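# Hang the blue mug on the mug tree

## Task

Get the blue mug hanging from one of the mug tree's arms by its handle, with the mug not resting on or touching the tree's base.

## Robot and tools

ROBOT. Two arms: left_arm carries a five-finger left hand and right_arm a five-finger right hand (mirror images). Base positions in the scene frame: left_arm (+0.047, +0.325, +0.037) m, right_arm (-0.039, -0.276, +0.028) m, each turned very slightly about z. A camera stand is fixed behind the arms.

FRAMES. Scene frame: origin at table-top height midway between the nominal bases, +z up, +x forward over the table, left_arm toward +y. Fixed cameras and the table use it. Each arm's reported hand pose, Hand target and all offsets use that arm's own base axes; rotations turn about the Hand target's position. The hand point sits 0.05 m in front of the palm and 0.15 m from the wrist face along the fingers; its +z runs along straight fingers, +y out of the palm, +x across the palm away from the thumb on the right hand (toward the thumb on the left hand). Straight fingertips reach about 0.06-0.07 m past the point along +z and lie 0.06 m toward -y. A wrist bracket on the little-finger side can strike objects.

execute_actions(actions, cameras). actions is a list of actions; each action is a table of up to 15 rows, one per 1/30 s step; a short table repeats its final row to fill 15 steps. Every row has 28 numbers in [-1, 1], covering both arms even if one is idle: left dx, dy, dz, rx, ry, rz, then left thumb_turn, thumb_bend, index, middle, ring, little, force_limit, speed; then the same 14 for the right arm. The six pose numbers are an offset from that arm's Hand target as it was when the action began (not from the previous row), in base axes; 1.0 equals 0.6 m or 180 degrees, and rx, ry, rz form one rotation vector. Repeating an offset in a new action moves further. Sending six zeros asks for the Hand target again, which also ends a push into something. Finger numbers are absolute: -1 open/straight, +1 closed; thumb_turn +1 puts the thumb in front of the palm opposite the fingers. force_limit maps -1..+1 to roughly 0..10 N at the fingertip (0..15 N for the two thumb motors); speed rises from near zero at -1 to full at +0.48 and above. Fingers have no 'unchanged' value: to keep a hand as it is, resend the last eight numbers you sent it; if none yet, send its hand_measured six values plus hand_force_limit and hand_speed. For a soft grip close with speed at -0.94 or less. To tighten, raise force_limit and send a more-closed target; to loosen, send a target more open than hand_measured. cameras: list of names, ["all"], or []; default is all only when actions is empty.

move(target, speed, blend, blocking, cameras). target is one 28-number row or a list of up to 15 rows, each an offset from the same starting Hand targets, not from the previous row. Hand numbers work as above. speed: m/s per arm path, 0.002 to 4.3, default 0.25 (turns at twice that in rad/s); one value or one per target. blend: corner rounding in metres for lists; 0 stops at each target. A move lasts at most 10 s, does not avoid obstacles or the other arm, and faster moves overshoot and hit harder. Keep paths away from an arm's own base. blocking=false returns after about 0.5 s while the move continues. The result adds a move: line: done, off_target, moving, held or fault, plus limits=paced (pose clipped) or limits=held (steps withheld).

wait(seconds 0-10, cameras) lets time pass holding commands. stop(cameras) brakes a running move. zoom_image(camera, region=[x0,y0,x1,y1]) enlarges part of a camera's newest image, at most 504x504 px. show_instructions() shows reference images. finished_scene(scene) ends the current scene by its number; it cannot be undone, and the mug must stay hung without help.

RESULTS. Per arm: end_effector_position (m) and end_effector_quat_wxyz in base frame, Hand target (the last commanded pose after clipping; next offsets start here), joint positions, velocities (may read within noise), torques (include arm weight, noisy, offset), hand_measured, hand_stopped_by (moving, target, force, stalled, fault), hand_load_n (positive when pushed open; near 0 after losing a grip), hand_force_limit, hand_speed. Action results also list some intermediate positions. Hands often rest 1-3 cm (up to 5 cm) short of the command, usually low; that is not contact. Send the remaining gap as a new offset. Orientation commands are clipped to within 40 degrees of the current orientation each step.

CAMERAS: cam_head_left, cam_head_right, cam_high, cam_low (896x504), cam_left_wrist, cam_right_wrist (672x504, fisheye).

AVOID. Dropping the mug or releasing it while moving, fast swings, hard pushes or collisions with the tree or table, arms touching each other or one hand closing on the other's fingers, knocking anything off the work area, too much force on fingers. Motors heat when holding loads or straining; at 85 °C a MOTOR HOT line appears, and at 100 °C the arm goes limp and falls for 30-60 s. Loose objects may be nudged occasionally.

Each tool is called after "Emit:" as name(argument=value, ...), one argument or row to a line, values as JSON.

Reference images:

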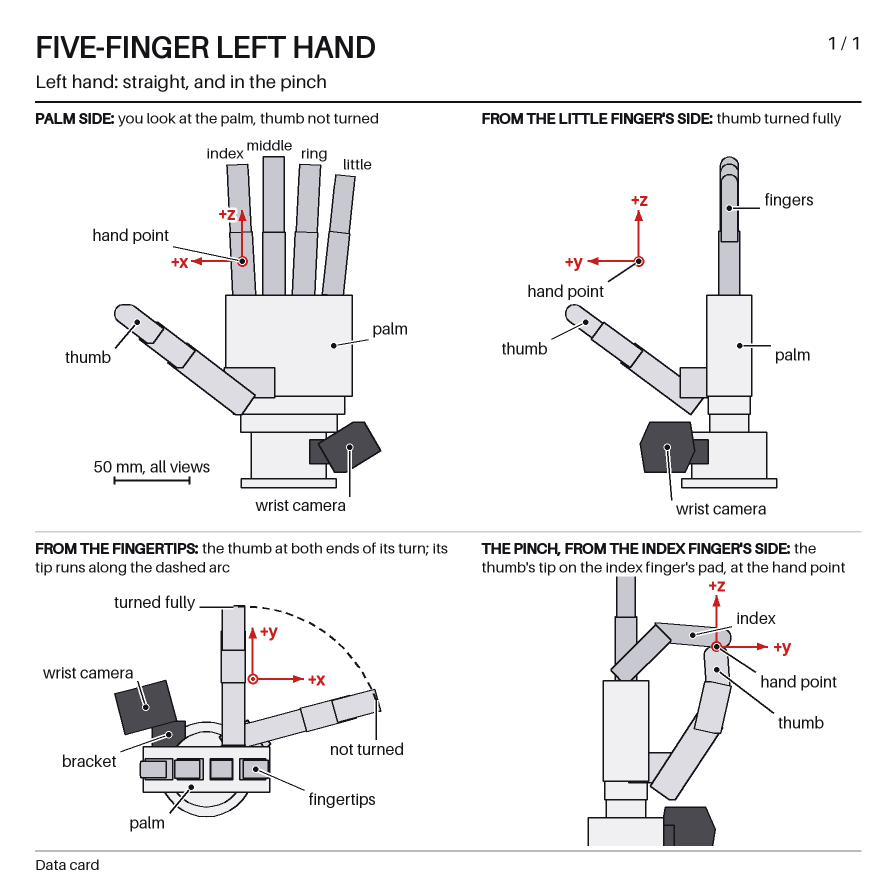

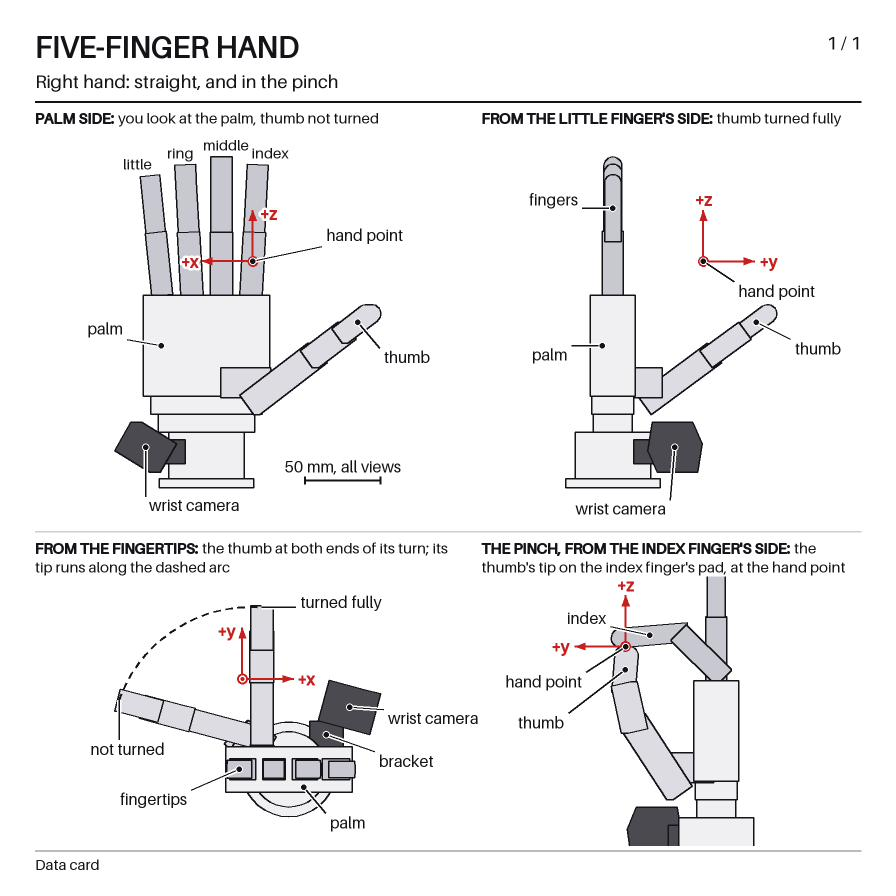

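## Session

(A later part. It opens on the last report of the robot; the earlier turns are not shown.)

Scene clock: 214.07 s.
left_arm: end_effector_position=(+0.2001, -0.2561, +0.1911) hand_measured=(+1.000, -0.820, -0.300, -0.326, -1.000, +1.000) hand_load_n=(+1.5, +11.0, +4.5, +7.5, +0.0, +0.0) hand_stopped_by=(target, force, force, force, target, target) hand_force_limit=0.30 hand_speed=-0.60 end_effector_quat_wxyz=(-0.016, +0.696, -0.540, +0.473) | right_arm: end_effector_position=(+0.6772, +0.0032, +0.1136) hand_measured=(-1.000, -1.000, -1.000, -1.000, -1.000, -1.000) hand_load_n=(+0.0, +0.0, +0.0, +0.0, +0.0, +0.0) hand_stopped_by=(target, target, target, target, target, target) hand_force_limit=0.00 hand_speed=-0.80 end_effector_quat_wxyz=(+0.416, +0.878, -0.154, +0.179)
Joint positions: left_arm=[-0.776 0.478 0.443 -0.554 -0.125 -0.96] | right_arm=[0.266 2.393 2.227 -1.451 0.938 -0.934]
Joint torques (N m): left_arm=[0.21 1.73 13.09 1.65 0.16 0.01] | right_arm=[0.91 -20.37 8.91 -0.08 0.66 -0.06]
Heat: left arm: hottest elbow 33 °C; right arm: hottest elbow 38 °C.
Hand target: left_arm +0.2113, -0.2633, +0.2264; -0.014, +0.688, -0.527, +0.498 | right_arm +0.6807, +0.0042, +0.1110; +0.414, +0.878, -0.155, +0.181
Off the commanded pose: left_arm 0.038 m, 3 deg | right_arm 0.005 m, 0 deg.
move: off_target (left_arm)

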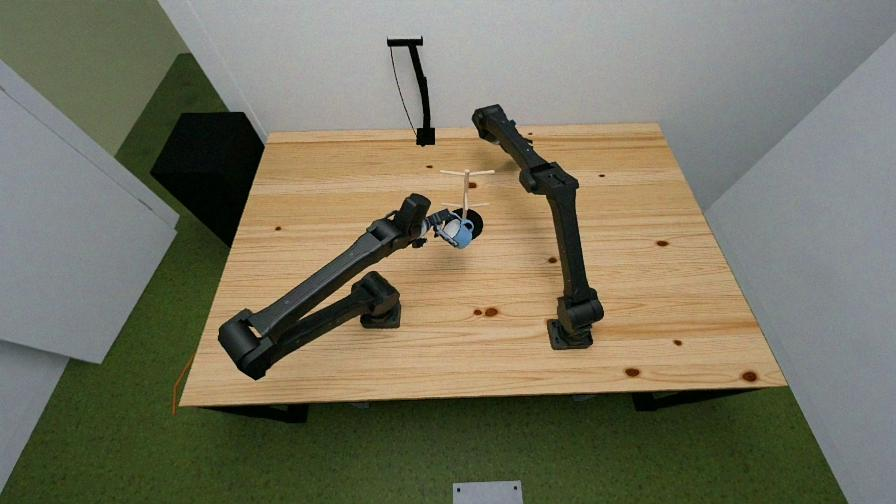

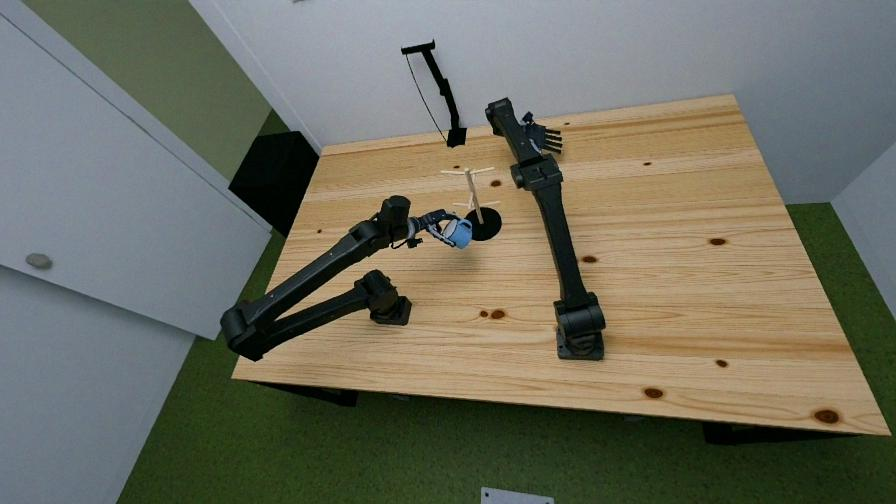

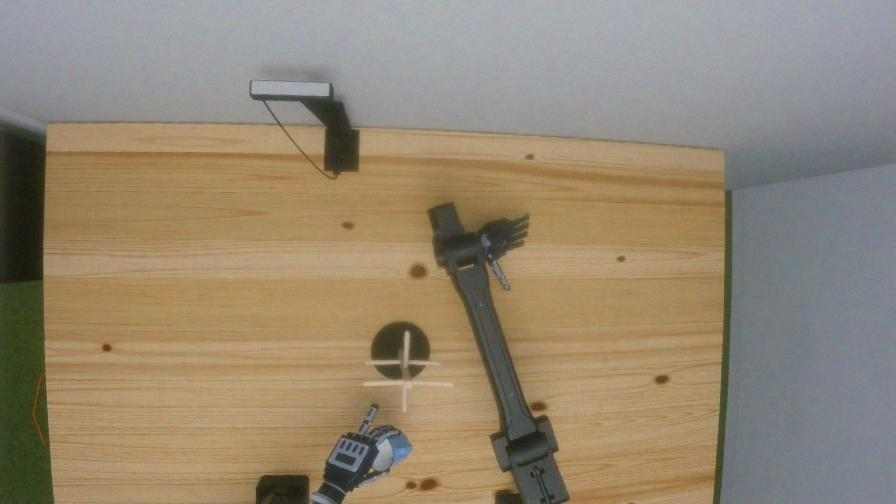

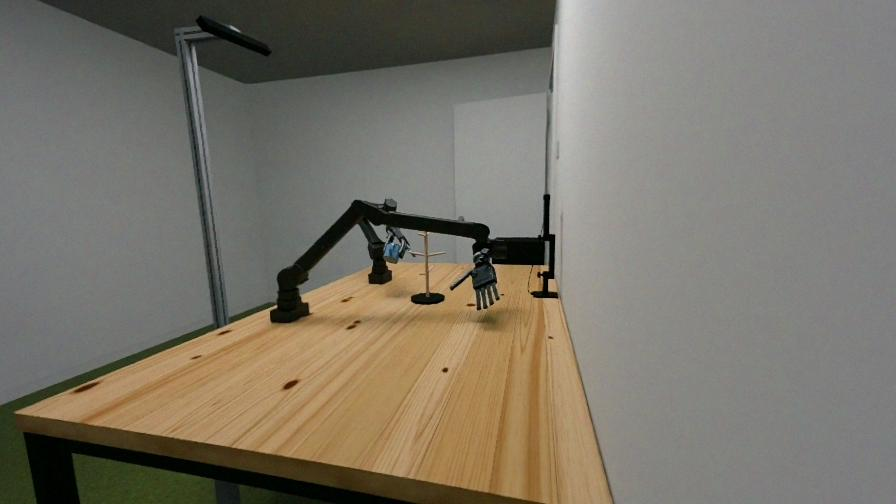

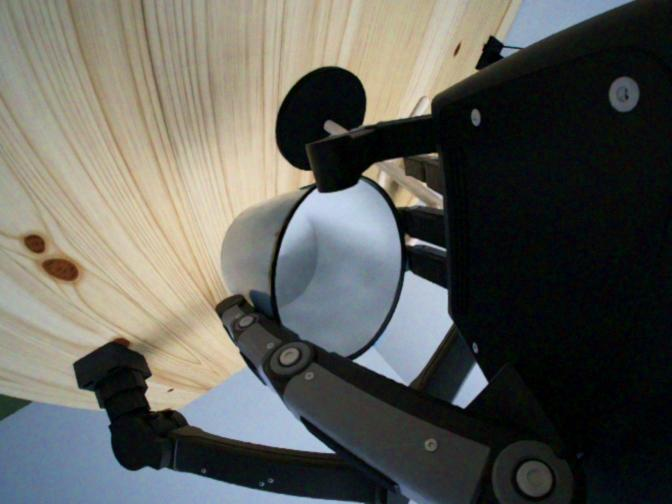

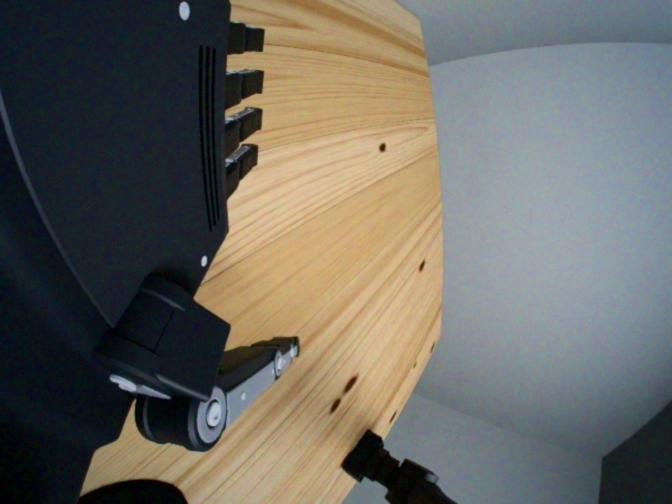

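Emit:
move(
  target=[0.0568, 0.0083, -0.0072, 0, 0, 0, 1, 0.05, 0.3, 0.4, -1, 1, 0.3, -0.6, 0, 0, 0, 0, 0, 0, -1, -1, -1, -1, -1, -1, 0.0, -0.8],
  speed=0.05,
  cameras=["all"],
)

Emit:
zoom_image(
  camera="cam_low",
  region=[382, 235, 418, 271],
)

Emit:
zoom_image(
  camera="cam_head_left",
  region=[450, 195, 485, 235],
)

Emit:
zoom_image(
  camera="cam_head_right",
  region=[450, 195, 485, 235],
)

Emit:
zoom_image(
  camera="cam_high",
  region=[370, 380, 430, 450],
)

Scene clock: 239.13 s.
left_arm: end_effector_position=(+0.2289, -0.2491, +0.1844) hand_measured=(+1.000, -0.820, -0.300, -0.326, -1.000, +1.000) hand_load_n=(+1.5, +11.5, +4.0, +8.0, +0.0, +0.0) hand_stopped_by=(target, force, force, force, target, target) hand_force_limit=0.30 hand_speed=-0.60 end_effector_quat_wxyz=(-0.013, +0.700, -0.540, +0.466) | right_arm: end_effector_position=(+0.6772, +0.0032, +0.1136) hand_measured=(-1.000, -1.000, -1.000, -1.000, -1.000, -1.000) hand_load_n=(+0.0, +0.0, +0.0, +0.0, +0.0, +0.0) hand_stopped_by=(target, target, target, target, target, target) hand_force_limit=0.00 hand_speed=-0.80 end_effector_quat_wxyz=(+0.416, +0.878, -0.154, +0.179)
Joint positions: left_arm=[-0.629 0.567 0.453 -0.486 0.001 -0.886] | right_arm=[0.266 2.393 2.227 -1.451 0.938 -0.934]
Joint torques (N m): left_arm=[0.32 0.38 13.05 2.14 0.25 0.04] | right_arm=[0.15 -20.13 8.75 -0.1 0.69 -0.08]
Heat: left arm: hottest elbow 36 °C; right arm: hottest elbow 38 °C.
Hand target: left_arm +0.2454, -0.2583, +0.2218; -0.014, +0.688, -0.527, +0.498 | right_arm +0.6807, +0.0042, +0.1110; +0.414, +0.878, -0.155, +0.181
Off the commanded pose: left_arm 0.042 m, 4 deg | right_arm 0.005 m, 0 deg.
move: off_target (left_arm)

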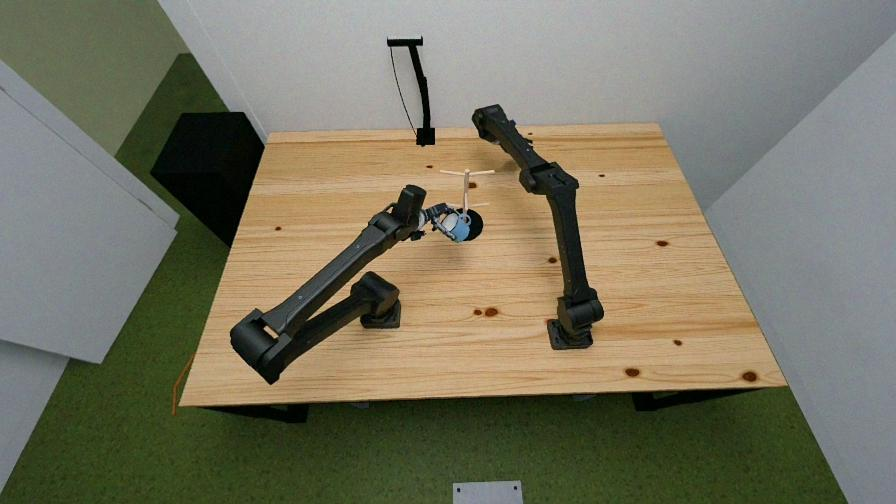

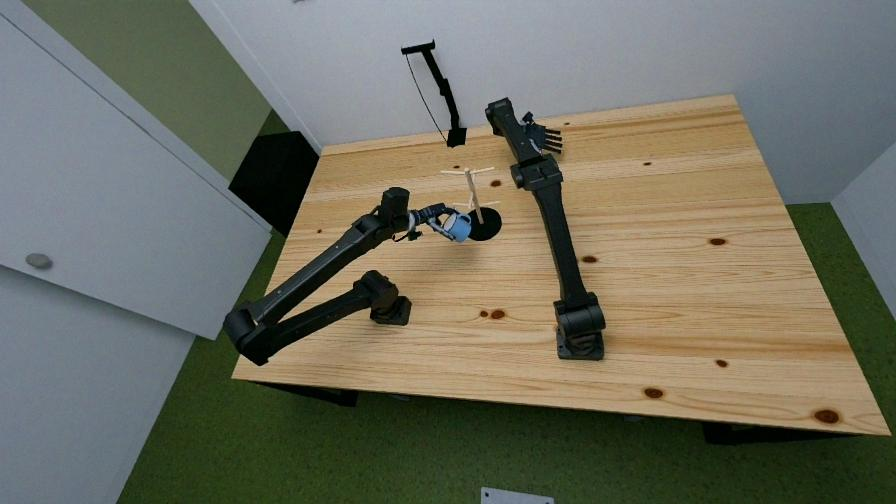

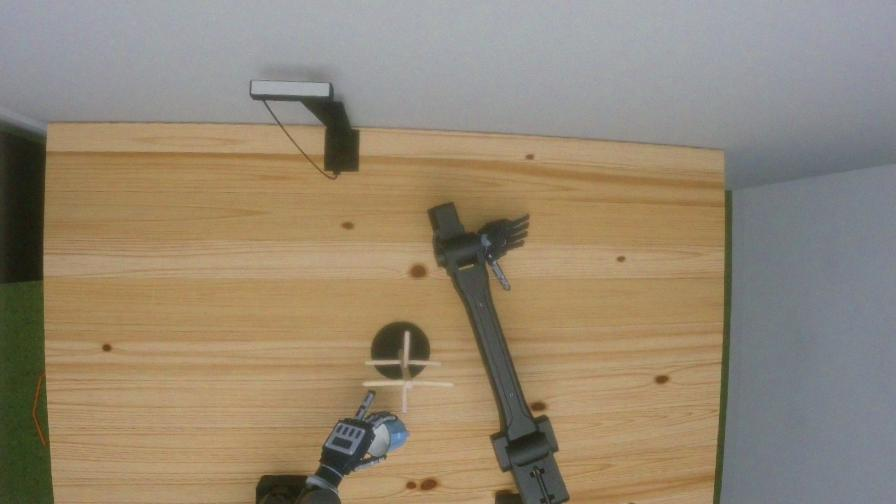

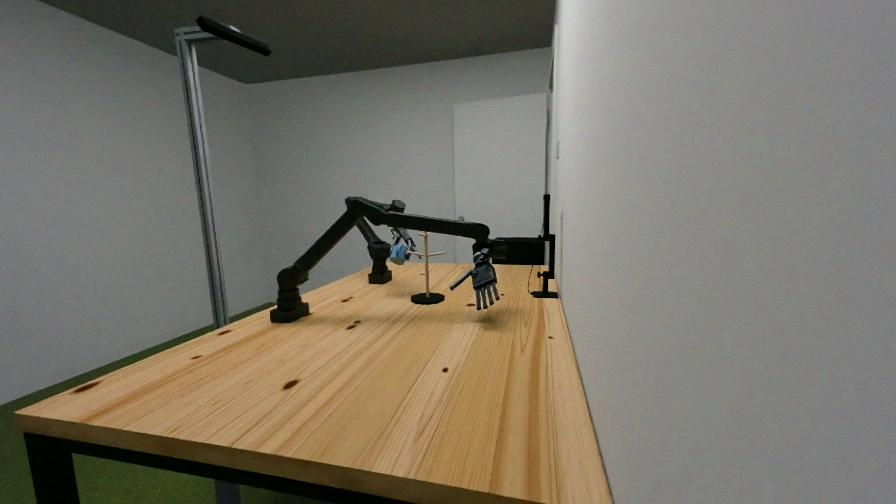

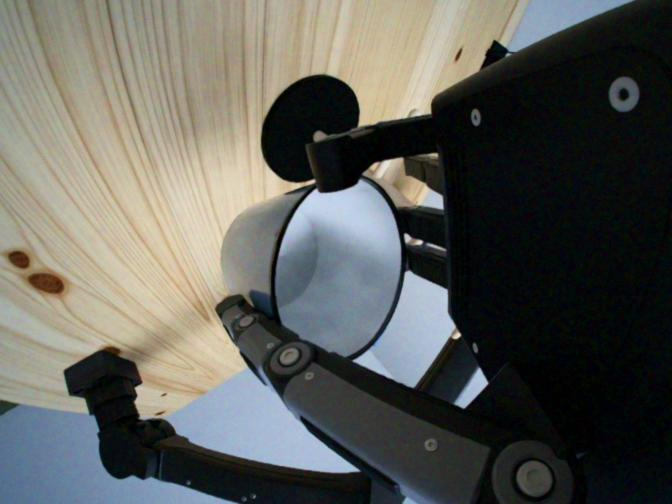

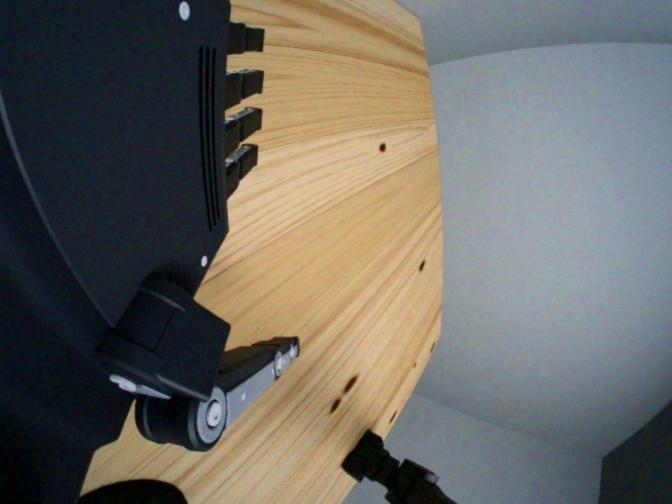

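Scaled by 14.000 from the camera's 896x504 image, which has a finer 1280x720 frame.

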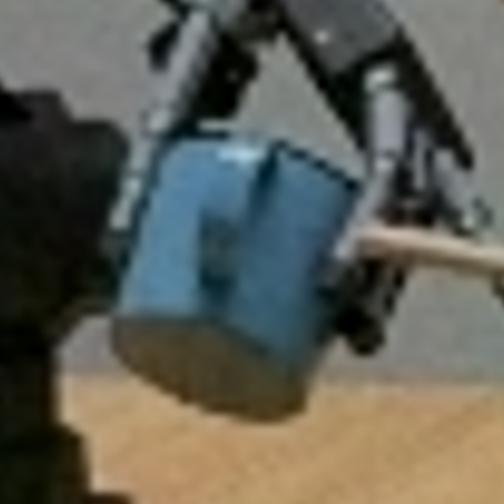

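Scaled by 12.600 from the camera's 896x504 image, which has a finer 1280x720 frame.

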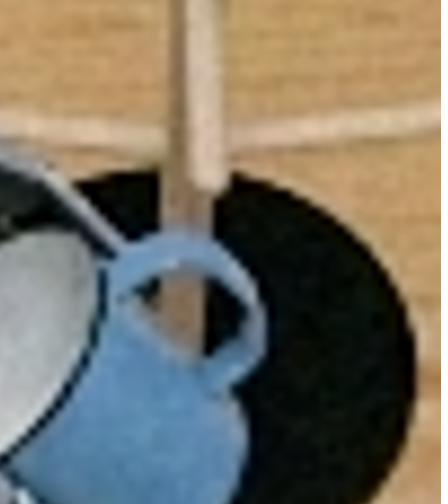

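Scaled by 12.600 from the camera's 896x504 image, which has a finer 1280x720 frame.

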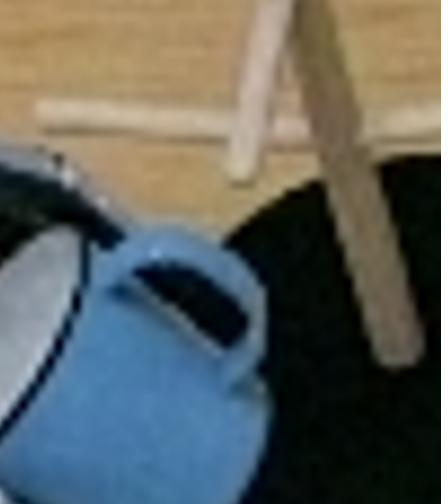

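Scaled by 7.200 from the camera's 896x504 image, which has a finer 1280x720 frame.

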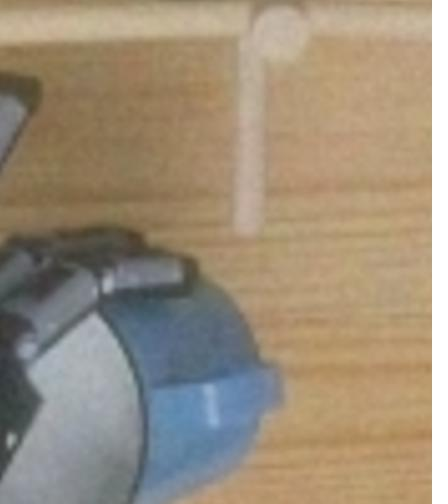

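Emit:
move(
  target=[0.0467, -0.0025, -0.0033, 0, 0, 0, 1, 0.05, 0.3, 0.4, -1, 1, 0.3, -0.6, 0, 0, 0, 0, 0, 0, -1, -1, -1, -1, -1, -1, 0.0, -0.8],
  speed=0.05,
  cameras=["all"],
)

Emit:
zoom_image(
  camera="cam_low",
  region=[382, 235, 418, 271],
)

Emit:
zoom_image(
  camera="cam_head_left",
  region=[450, 195, 485, 235],
)

Emit:
zoom_image(
  camera="cam_head_right",
  region=[450, 195, 485, 235],
)

Emit:
zoom_image(
  camera="cam_high",
  region=[370, 380, 430, 450],
)

Scene clock: 243.97 s.
left_arm: end_effector_position=(+0.2552, -0.2510, +0.1840) hand_measured=(+1.000, -0.820, -0.300, -0.326, -1.000, +1.000) hand_load_n=(+1.0, +11.0, +4.0, +8.0, +0.0, +0.0) hand_stopped_by=(target, force, force, force, target, target) hand_force_limit=0.30 hand_speed=-0.60 end_effector_quat_wxyz=(-0.011, +0.701, -0.539, +0.467) | right_arm: end_effector_position=(+0.6772, +0.0032, +0.1136) hand_measured=(-1.000, -1.000, -1.000, -1.000, -1.000, -1.000) hand_load_n=(+0.0, +0.0, +0.0, +0.0, +0.0, +0.0) hand_stopped_by=(target, target, target, target, target, target) hand_force_limit=0.00 hand_speed=-0.80 end_effector_quat_wxyz=(+0.416, +0.878, -0.154, +0.179)
Joint positions: left_arm=[-0.557 0.665 0.478 -0.414 0.062 -0.85] | right_arm=[0.266 2.393 2.227 -1.451 0.938 -0.934]
Joint torques (N m): left_arm=[0.26 -0.32 12.92 2.14 0.28 0.02] | right_arm=[0.5 -20.07 8.62 -0.18 0.7 -0.06]
Motor temperatures (°C): left_arm=[29 29 38 28 27 27] | right_arm=[31 34 38 30 31 25]
Heat: left arm: hottest elbow 38 °C; right arm: hottest elbow 38 °C.
Hand target: left_arm +0.2734, -0.2598, +0.2200; -0.014, +0.688, -0.527, +0.498 | right_arm +0.6807, +0.0042, +0.1110; +0.414, +0.878, -0.155, +0.181
Off the commanded pose: left_arm 0.041 m, 4 deg | right_arm 0.005 m, 0 deg.
move: off_target (left_arm)

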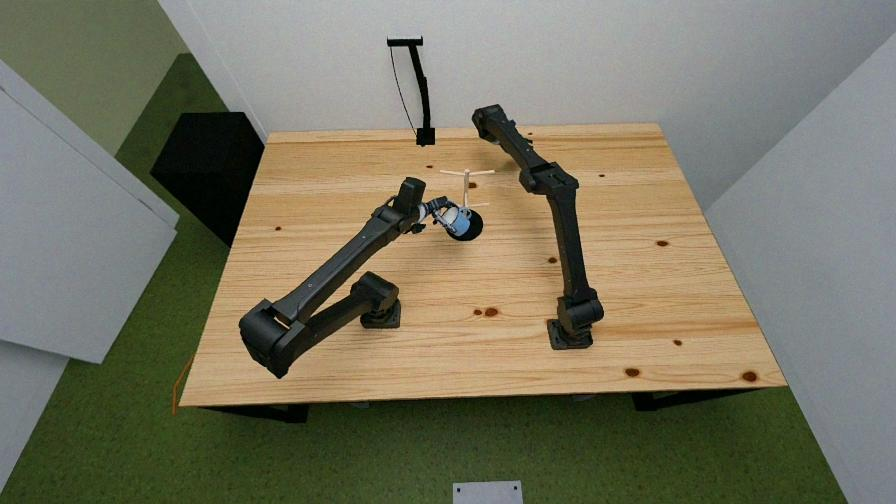

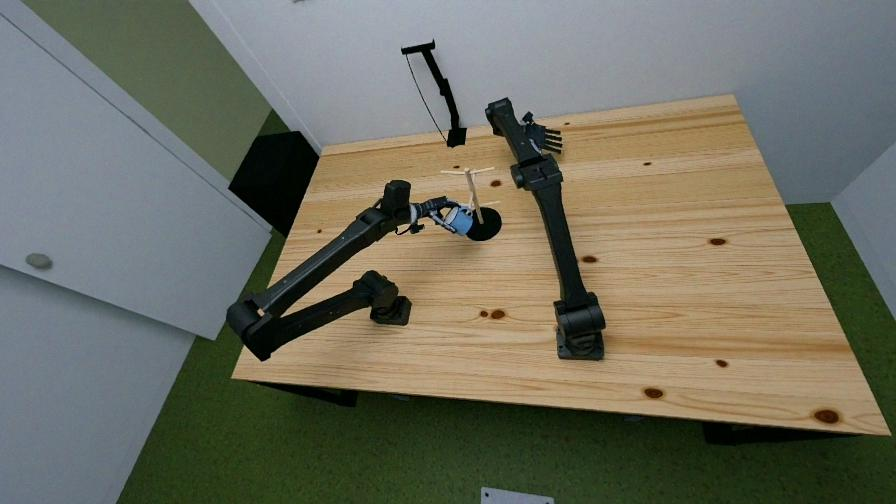

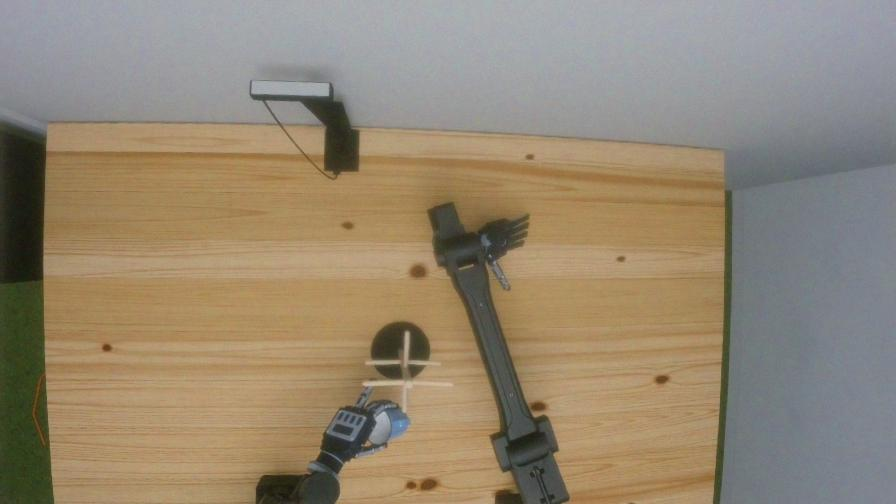

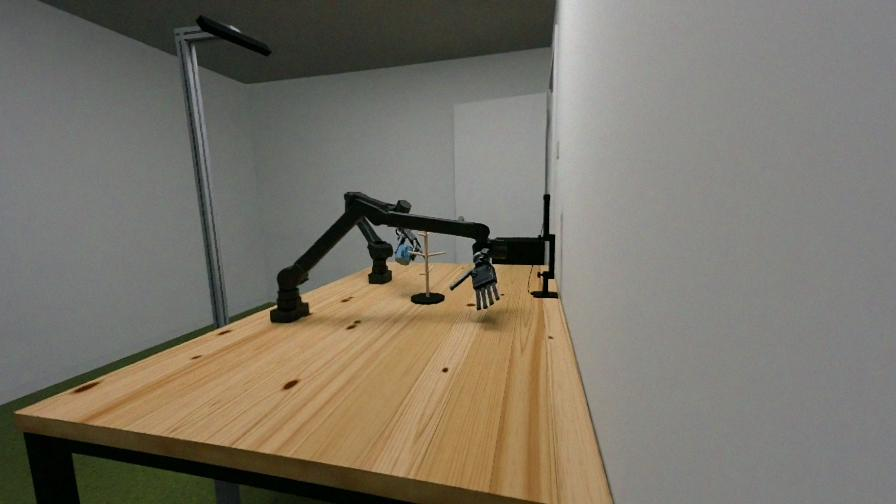

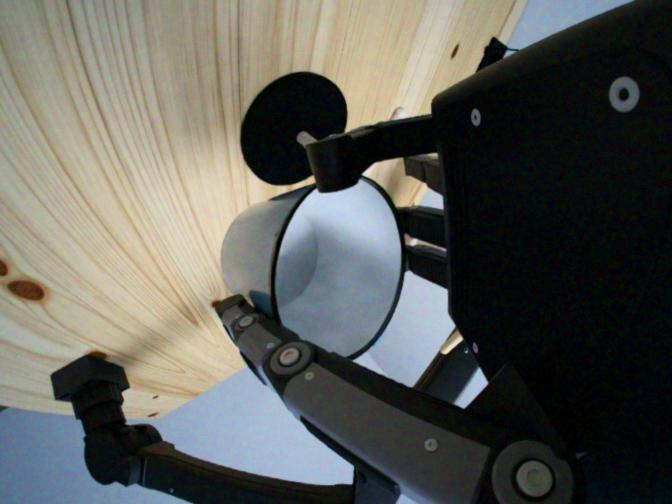

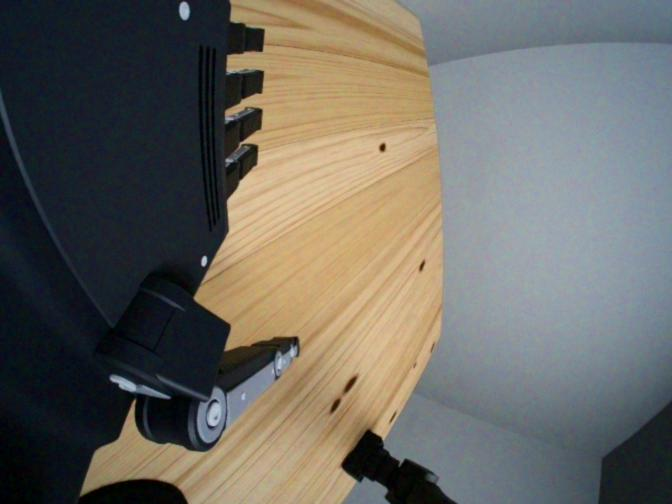

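Scaled by 14.000 from the camera's 896x504 image, which has a finer 1280x720 frame.

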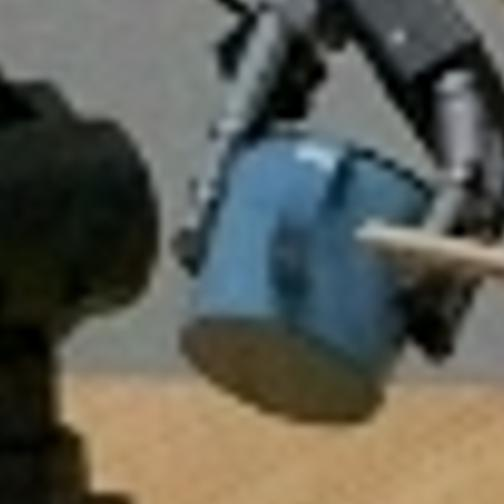

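Scaled by 12.600 from the camera's 896x504 image, which has a finer 1280x720 frame.

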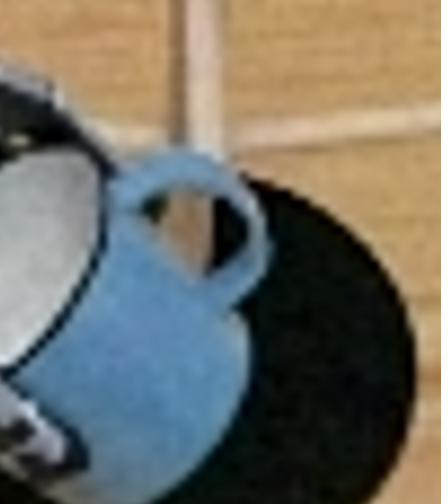

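Scaled by 12.600 from the camera's 896x504 image, which has a finer 1280x720 frame.

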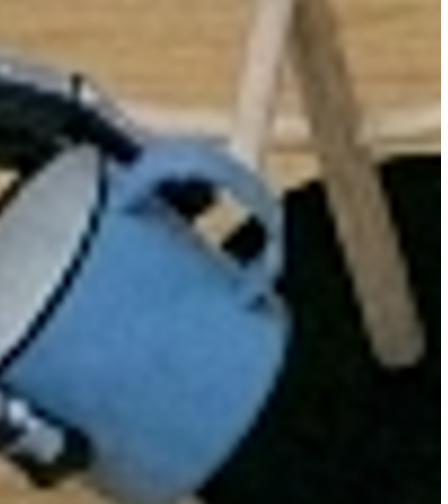

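Scaled by 7.200 from the camera's 896x504 image, which has a finer 1280x720 frame.

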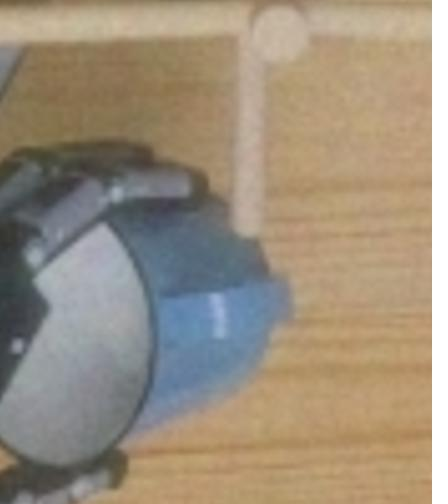

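Emit:
move(
  target=[0.0317, -0.0017, -0.0067, 0, 0, 0, 1, 0.05, 0.3, 0.4, -1, 1, 0.3, -0.6, 0, 0, 0, 0, 0, 0, -1, -1, -1, -1, -1, -1, 0.0, -0.8],
  speed=0.04,
  cameras=["all"],
)

Emit:
zoom_image(
  camera="cam_low",
  region=[382, 235, 418, 271],
)

Emit:
zoom_image(
  camera="cam_head_left",
  region=[450, 195, 485, 235],
)

Emit:
zoom_image(
  camera="cam_head_right",
  region=[450, 195, 485, 235],
)

Emit:
zoom_image(
  camera="cam_high",
  region=[370, 380, 430, 450],
)

Scene clock: 249.00 s.
left_arm: end_effector_position=(+0.2729, -0.2525, +0.1813) hand_measured=(+1.000, -0.820, -0.300, -0.326, -1.000, +1.000) hand_load_n=(+1.0, +11.0, +4.5, +8.0, +0.0, +0.0) hand_stopped_by=(target, force, force, force, target, target) hand_force_limit=0.30 hand_speed=-0.60 end_effector_quat_wxyz=(-0.009, +0.701, -0.538, +0.468) | right_arm: end_effector_position=(+0.6772, +0.0032, +0.1136) hand_measured=(-1.000, -1.000, -1.000, -1.000, -1.000, -1.000) hand_load_n=(+0.0, +0.0, +0.0, +0.0, +0.5, +0.0) hand_stopped_by=(target, target, target, target, target, target) hand_force_limit=0.00 hand_speed=-0.80 end_effector_quat_wxyz=(+0.416, +0.878, -0.154, +0.179)
Joint positions: left_arm=[-0.518 0.733 0.493 -0.361 0.096 -0.83] | right_arm=[0.266 2.393 2.227 -1.451 0.938 -0.934]
Joint torques (N m): left_arm=[0.38 -1.26 12.67 2.3 0.29 0.01] | right_arm=[0.62 -19.84 8.81 -0.06 0.69 -0.07]
Heat: left arm: hottest elbow 38 °C; right arm: hottest elbow 38 °C.
Hand target: left_arm +0.2924, -0.2609, +0.2161; -0.014, +0.688, -0.527, +0.498 | right_arm +0.6807, +0.0042, +0.1110; +0.414, +0.878, -0.155, +0.181
Off the commanded pose: left_arm 0.041 m, 4 deg | right_arm 0.005 m, 0 deg.
move: off_target (left_arm)

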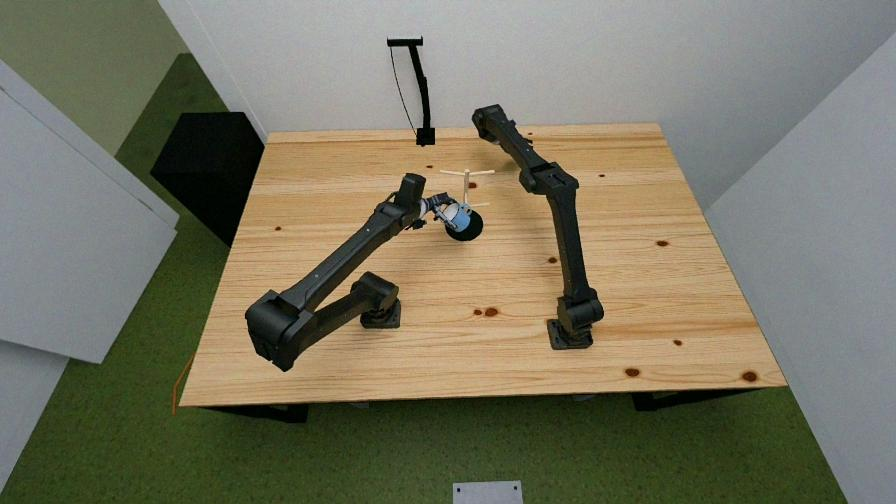

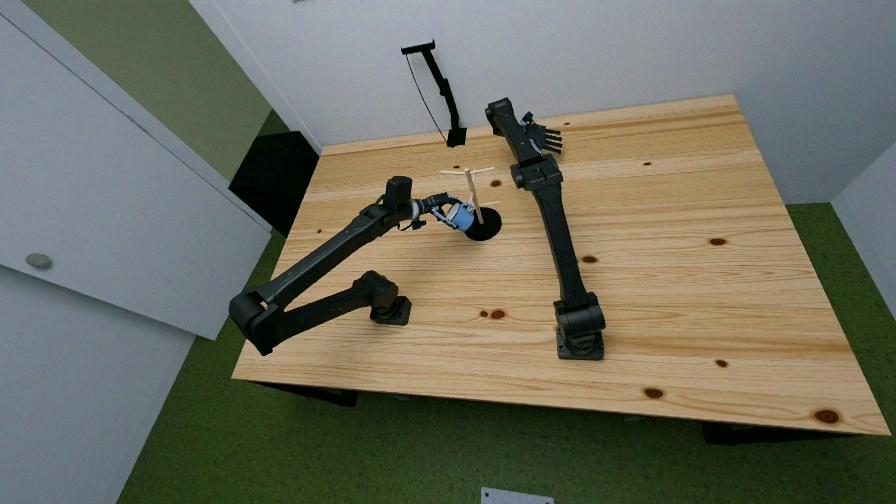

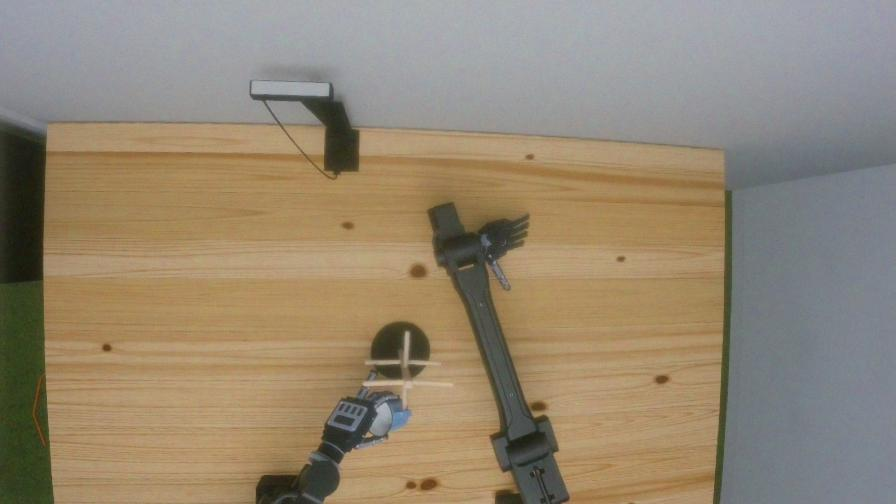

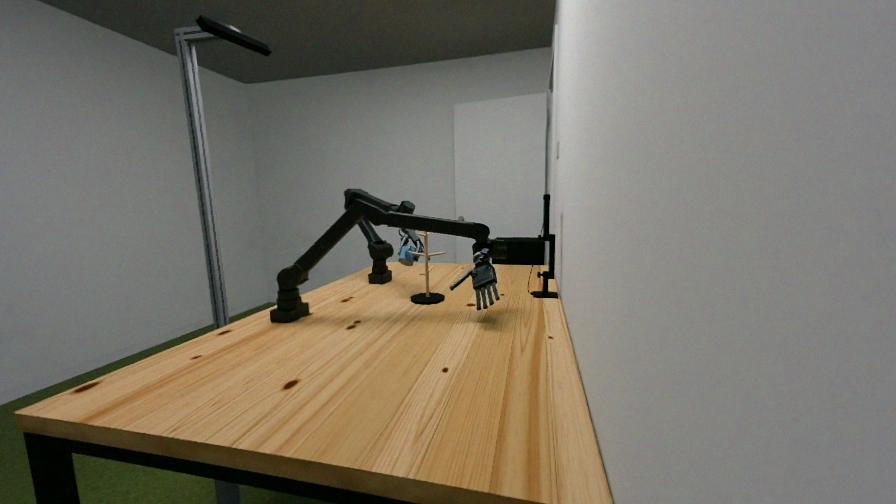

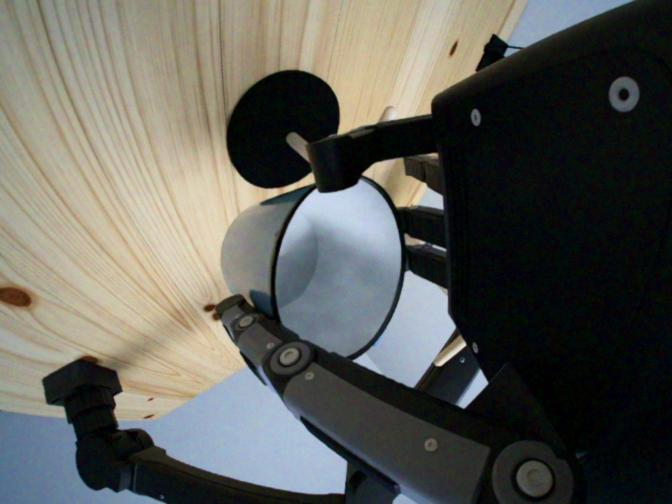

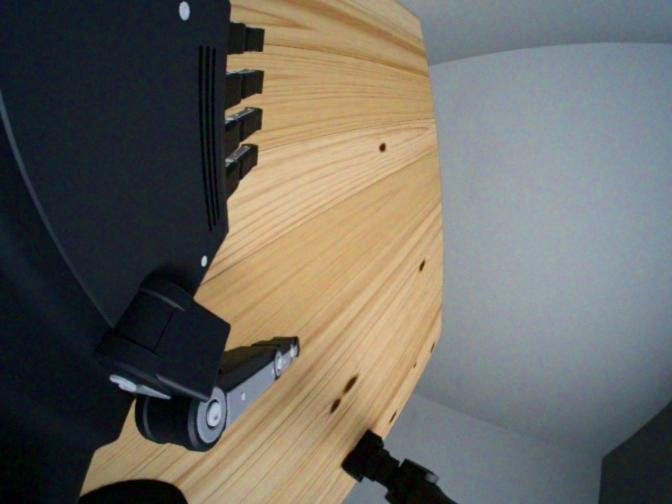

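Scaled by 14.000 from the camera's 896x504 image, which has a finer 1280x720 frame.

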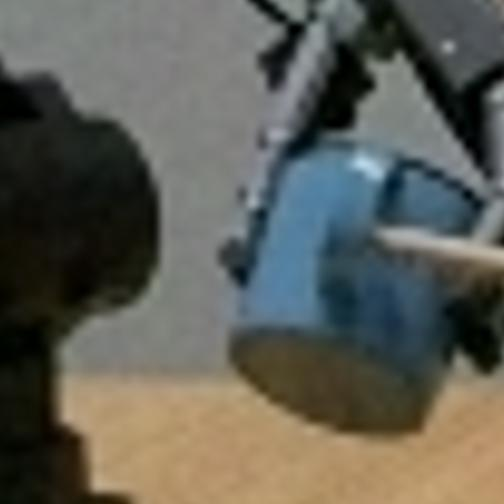

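Scaled by 12.600 from the camera's 896x504 image, which has a finer 1280x720 frame.

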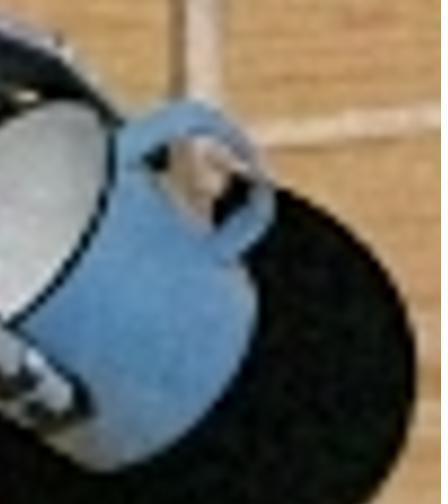

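Scaled by 12.600 from the camera's 896x504 image, which has a finer 1280x720 frame.

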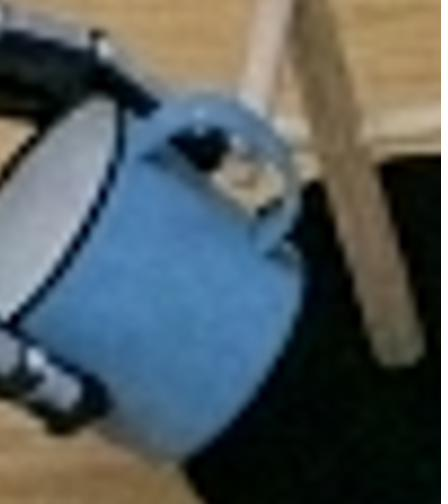

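Scaled by 7.200 from the camera's 896x504 image, which has a finer 1280x720 frame.

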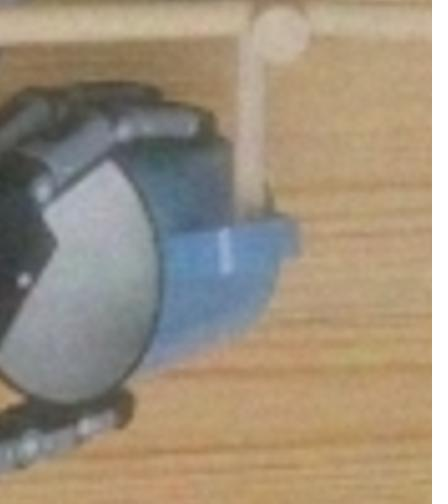

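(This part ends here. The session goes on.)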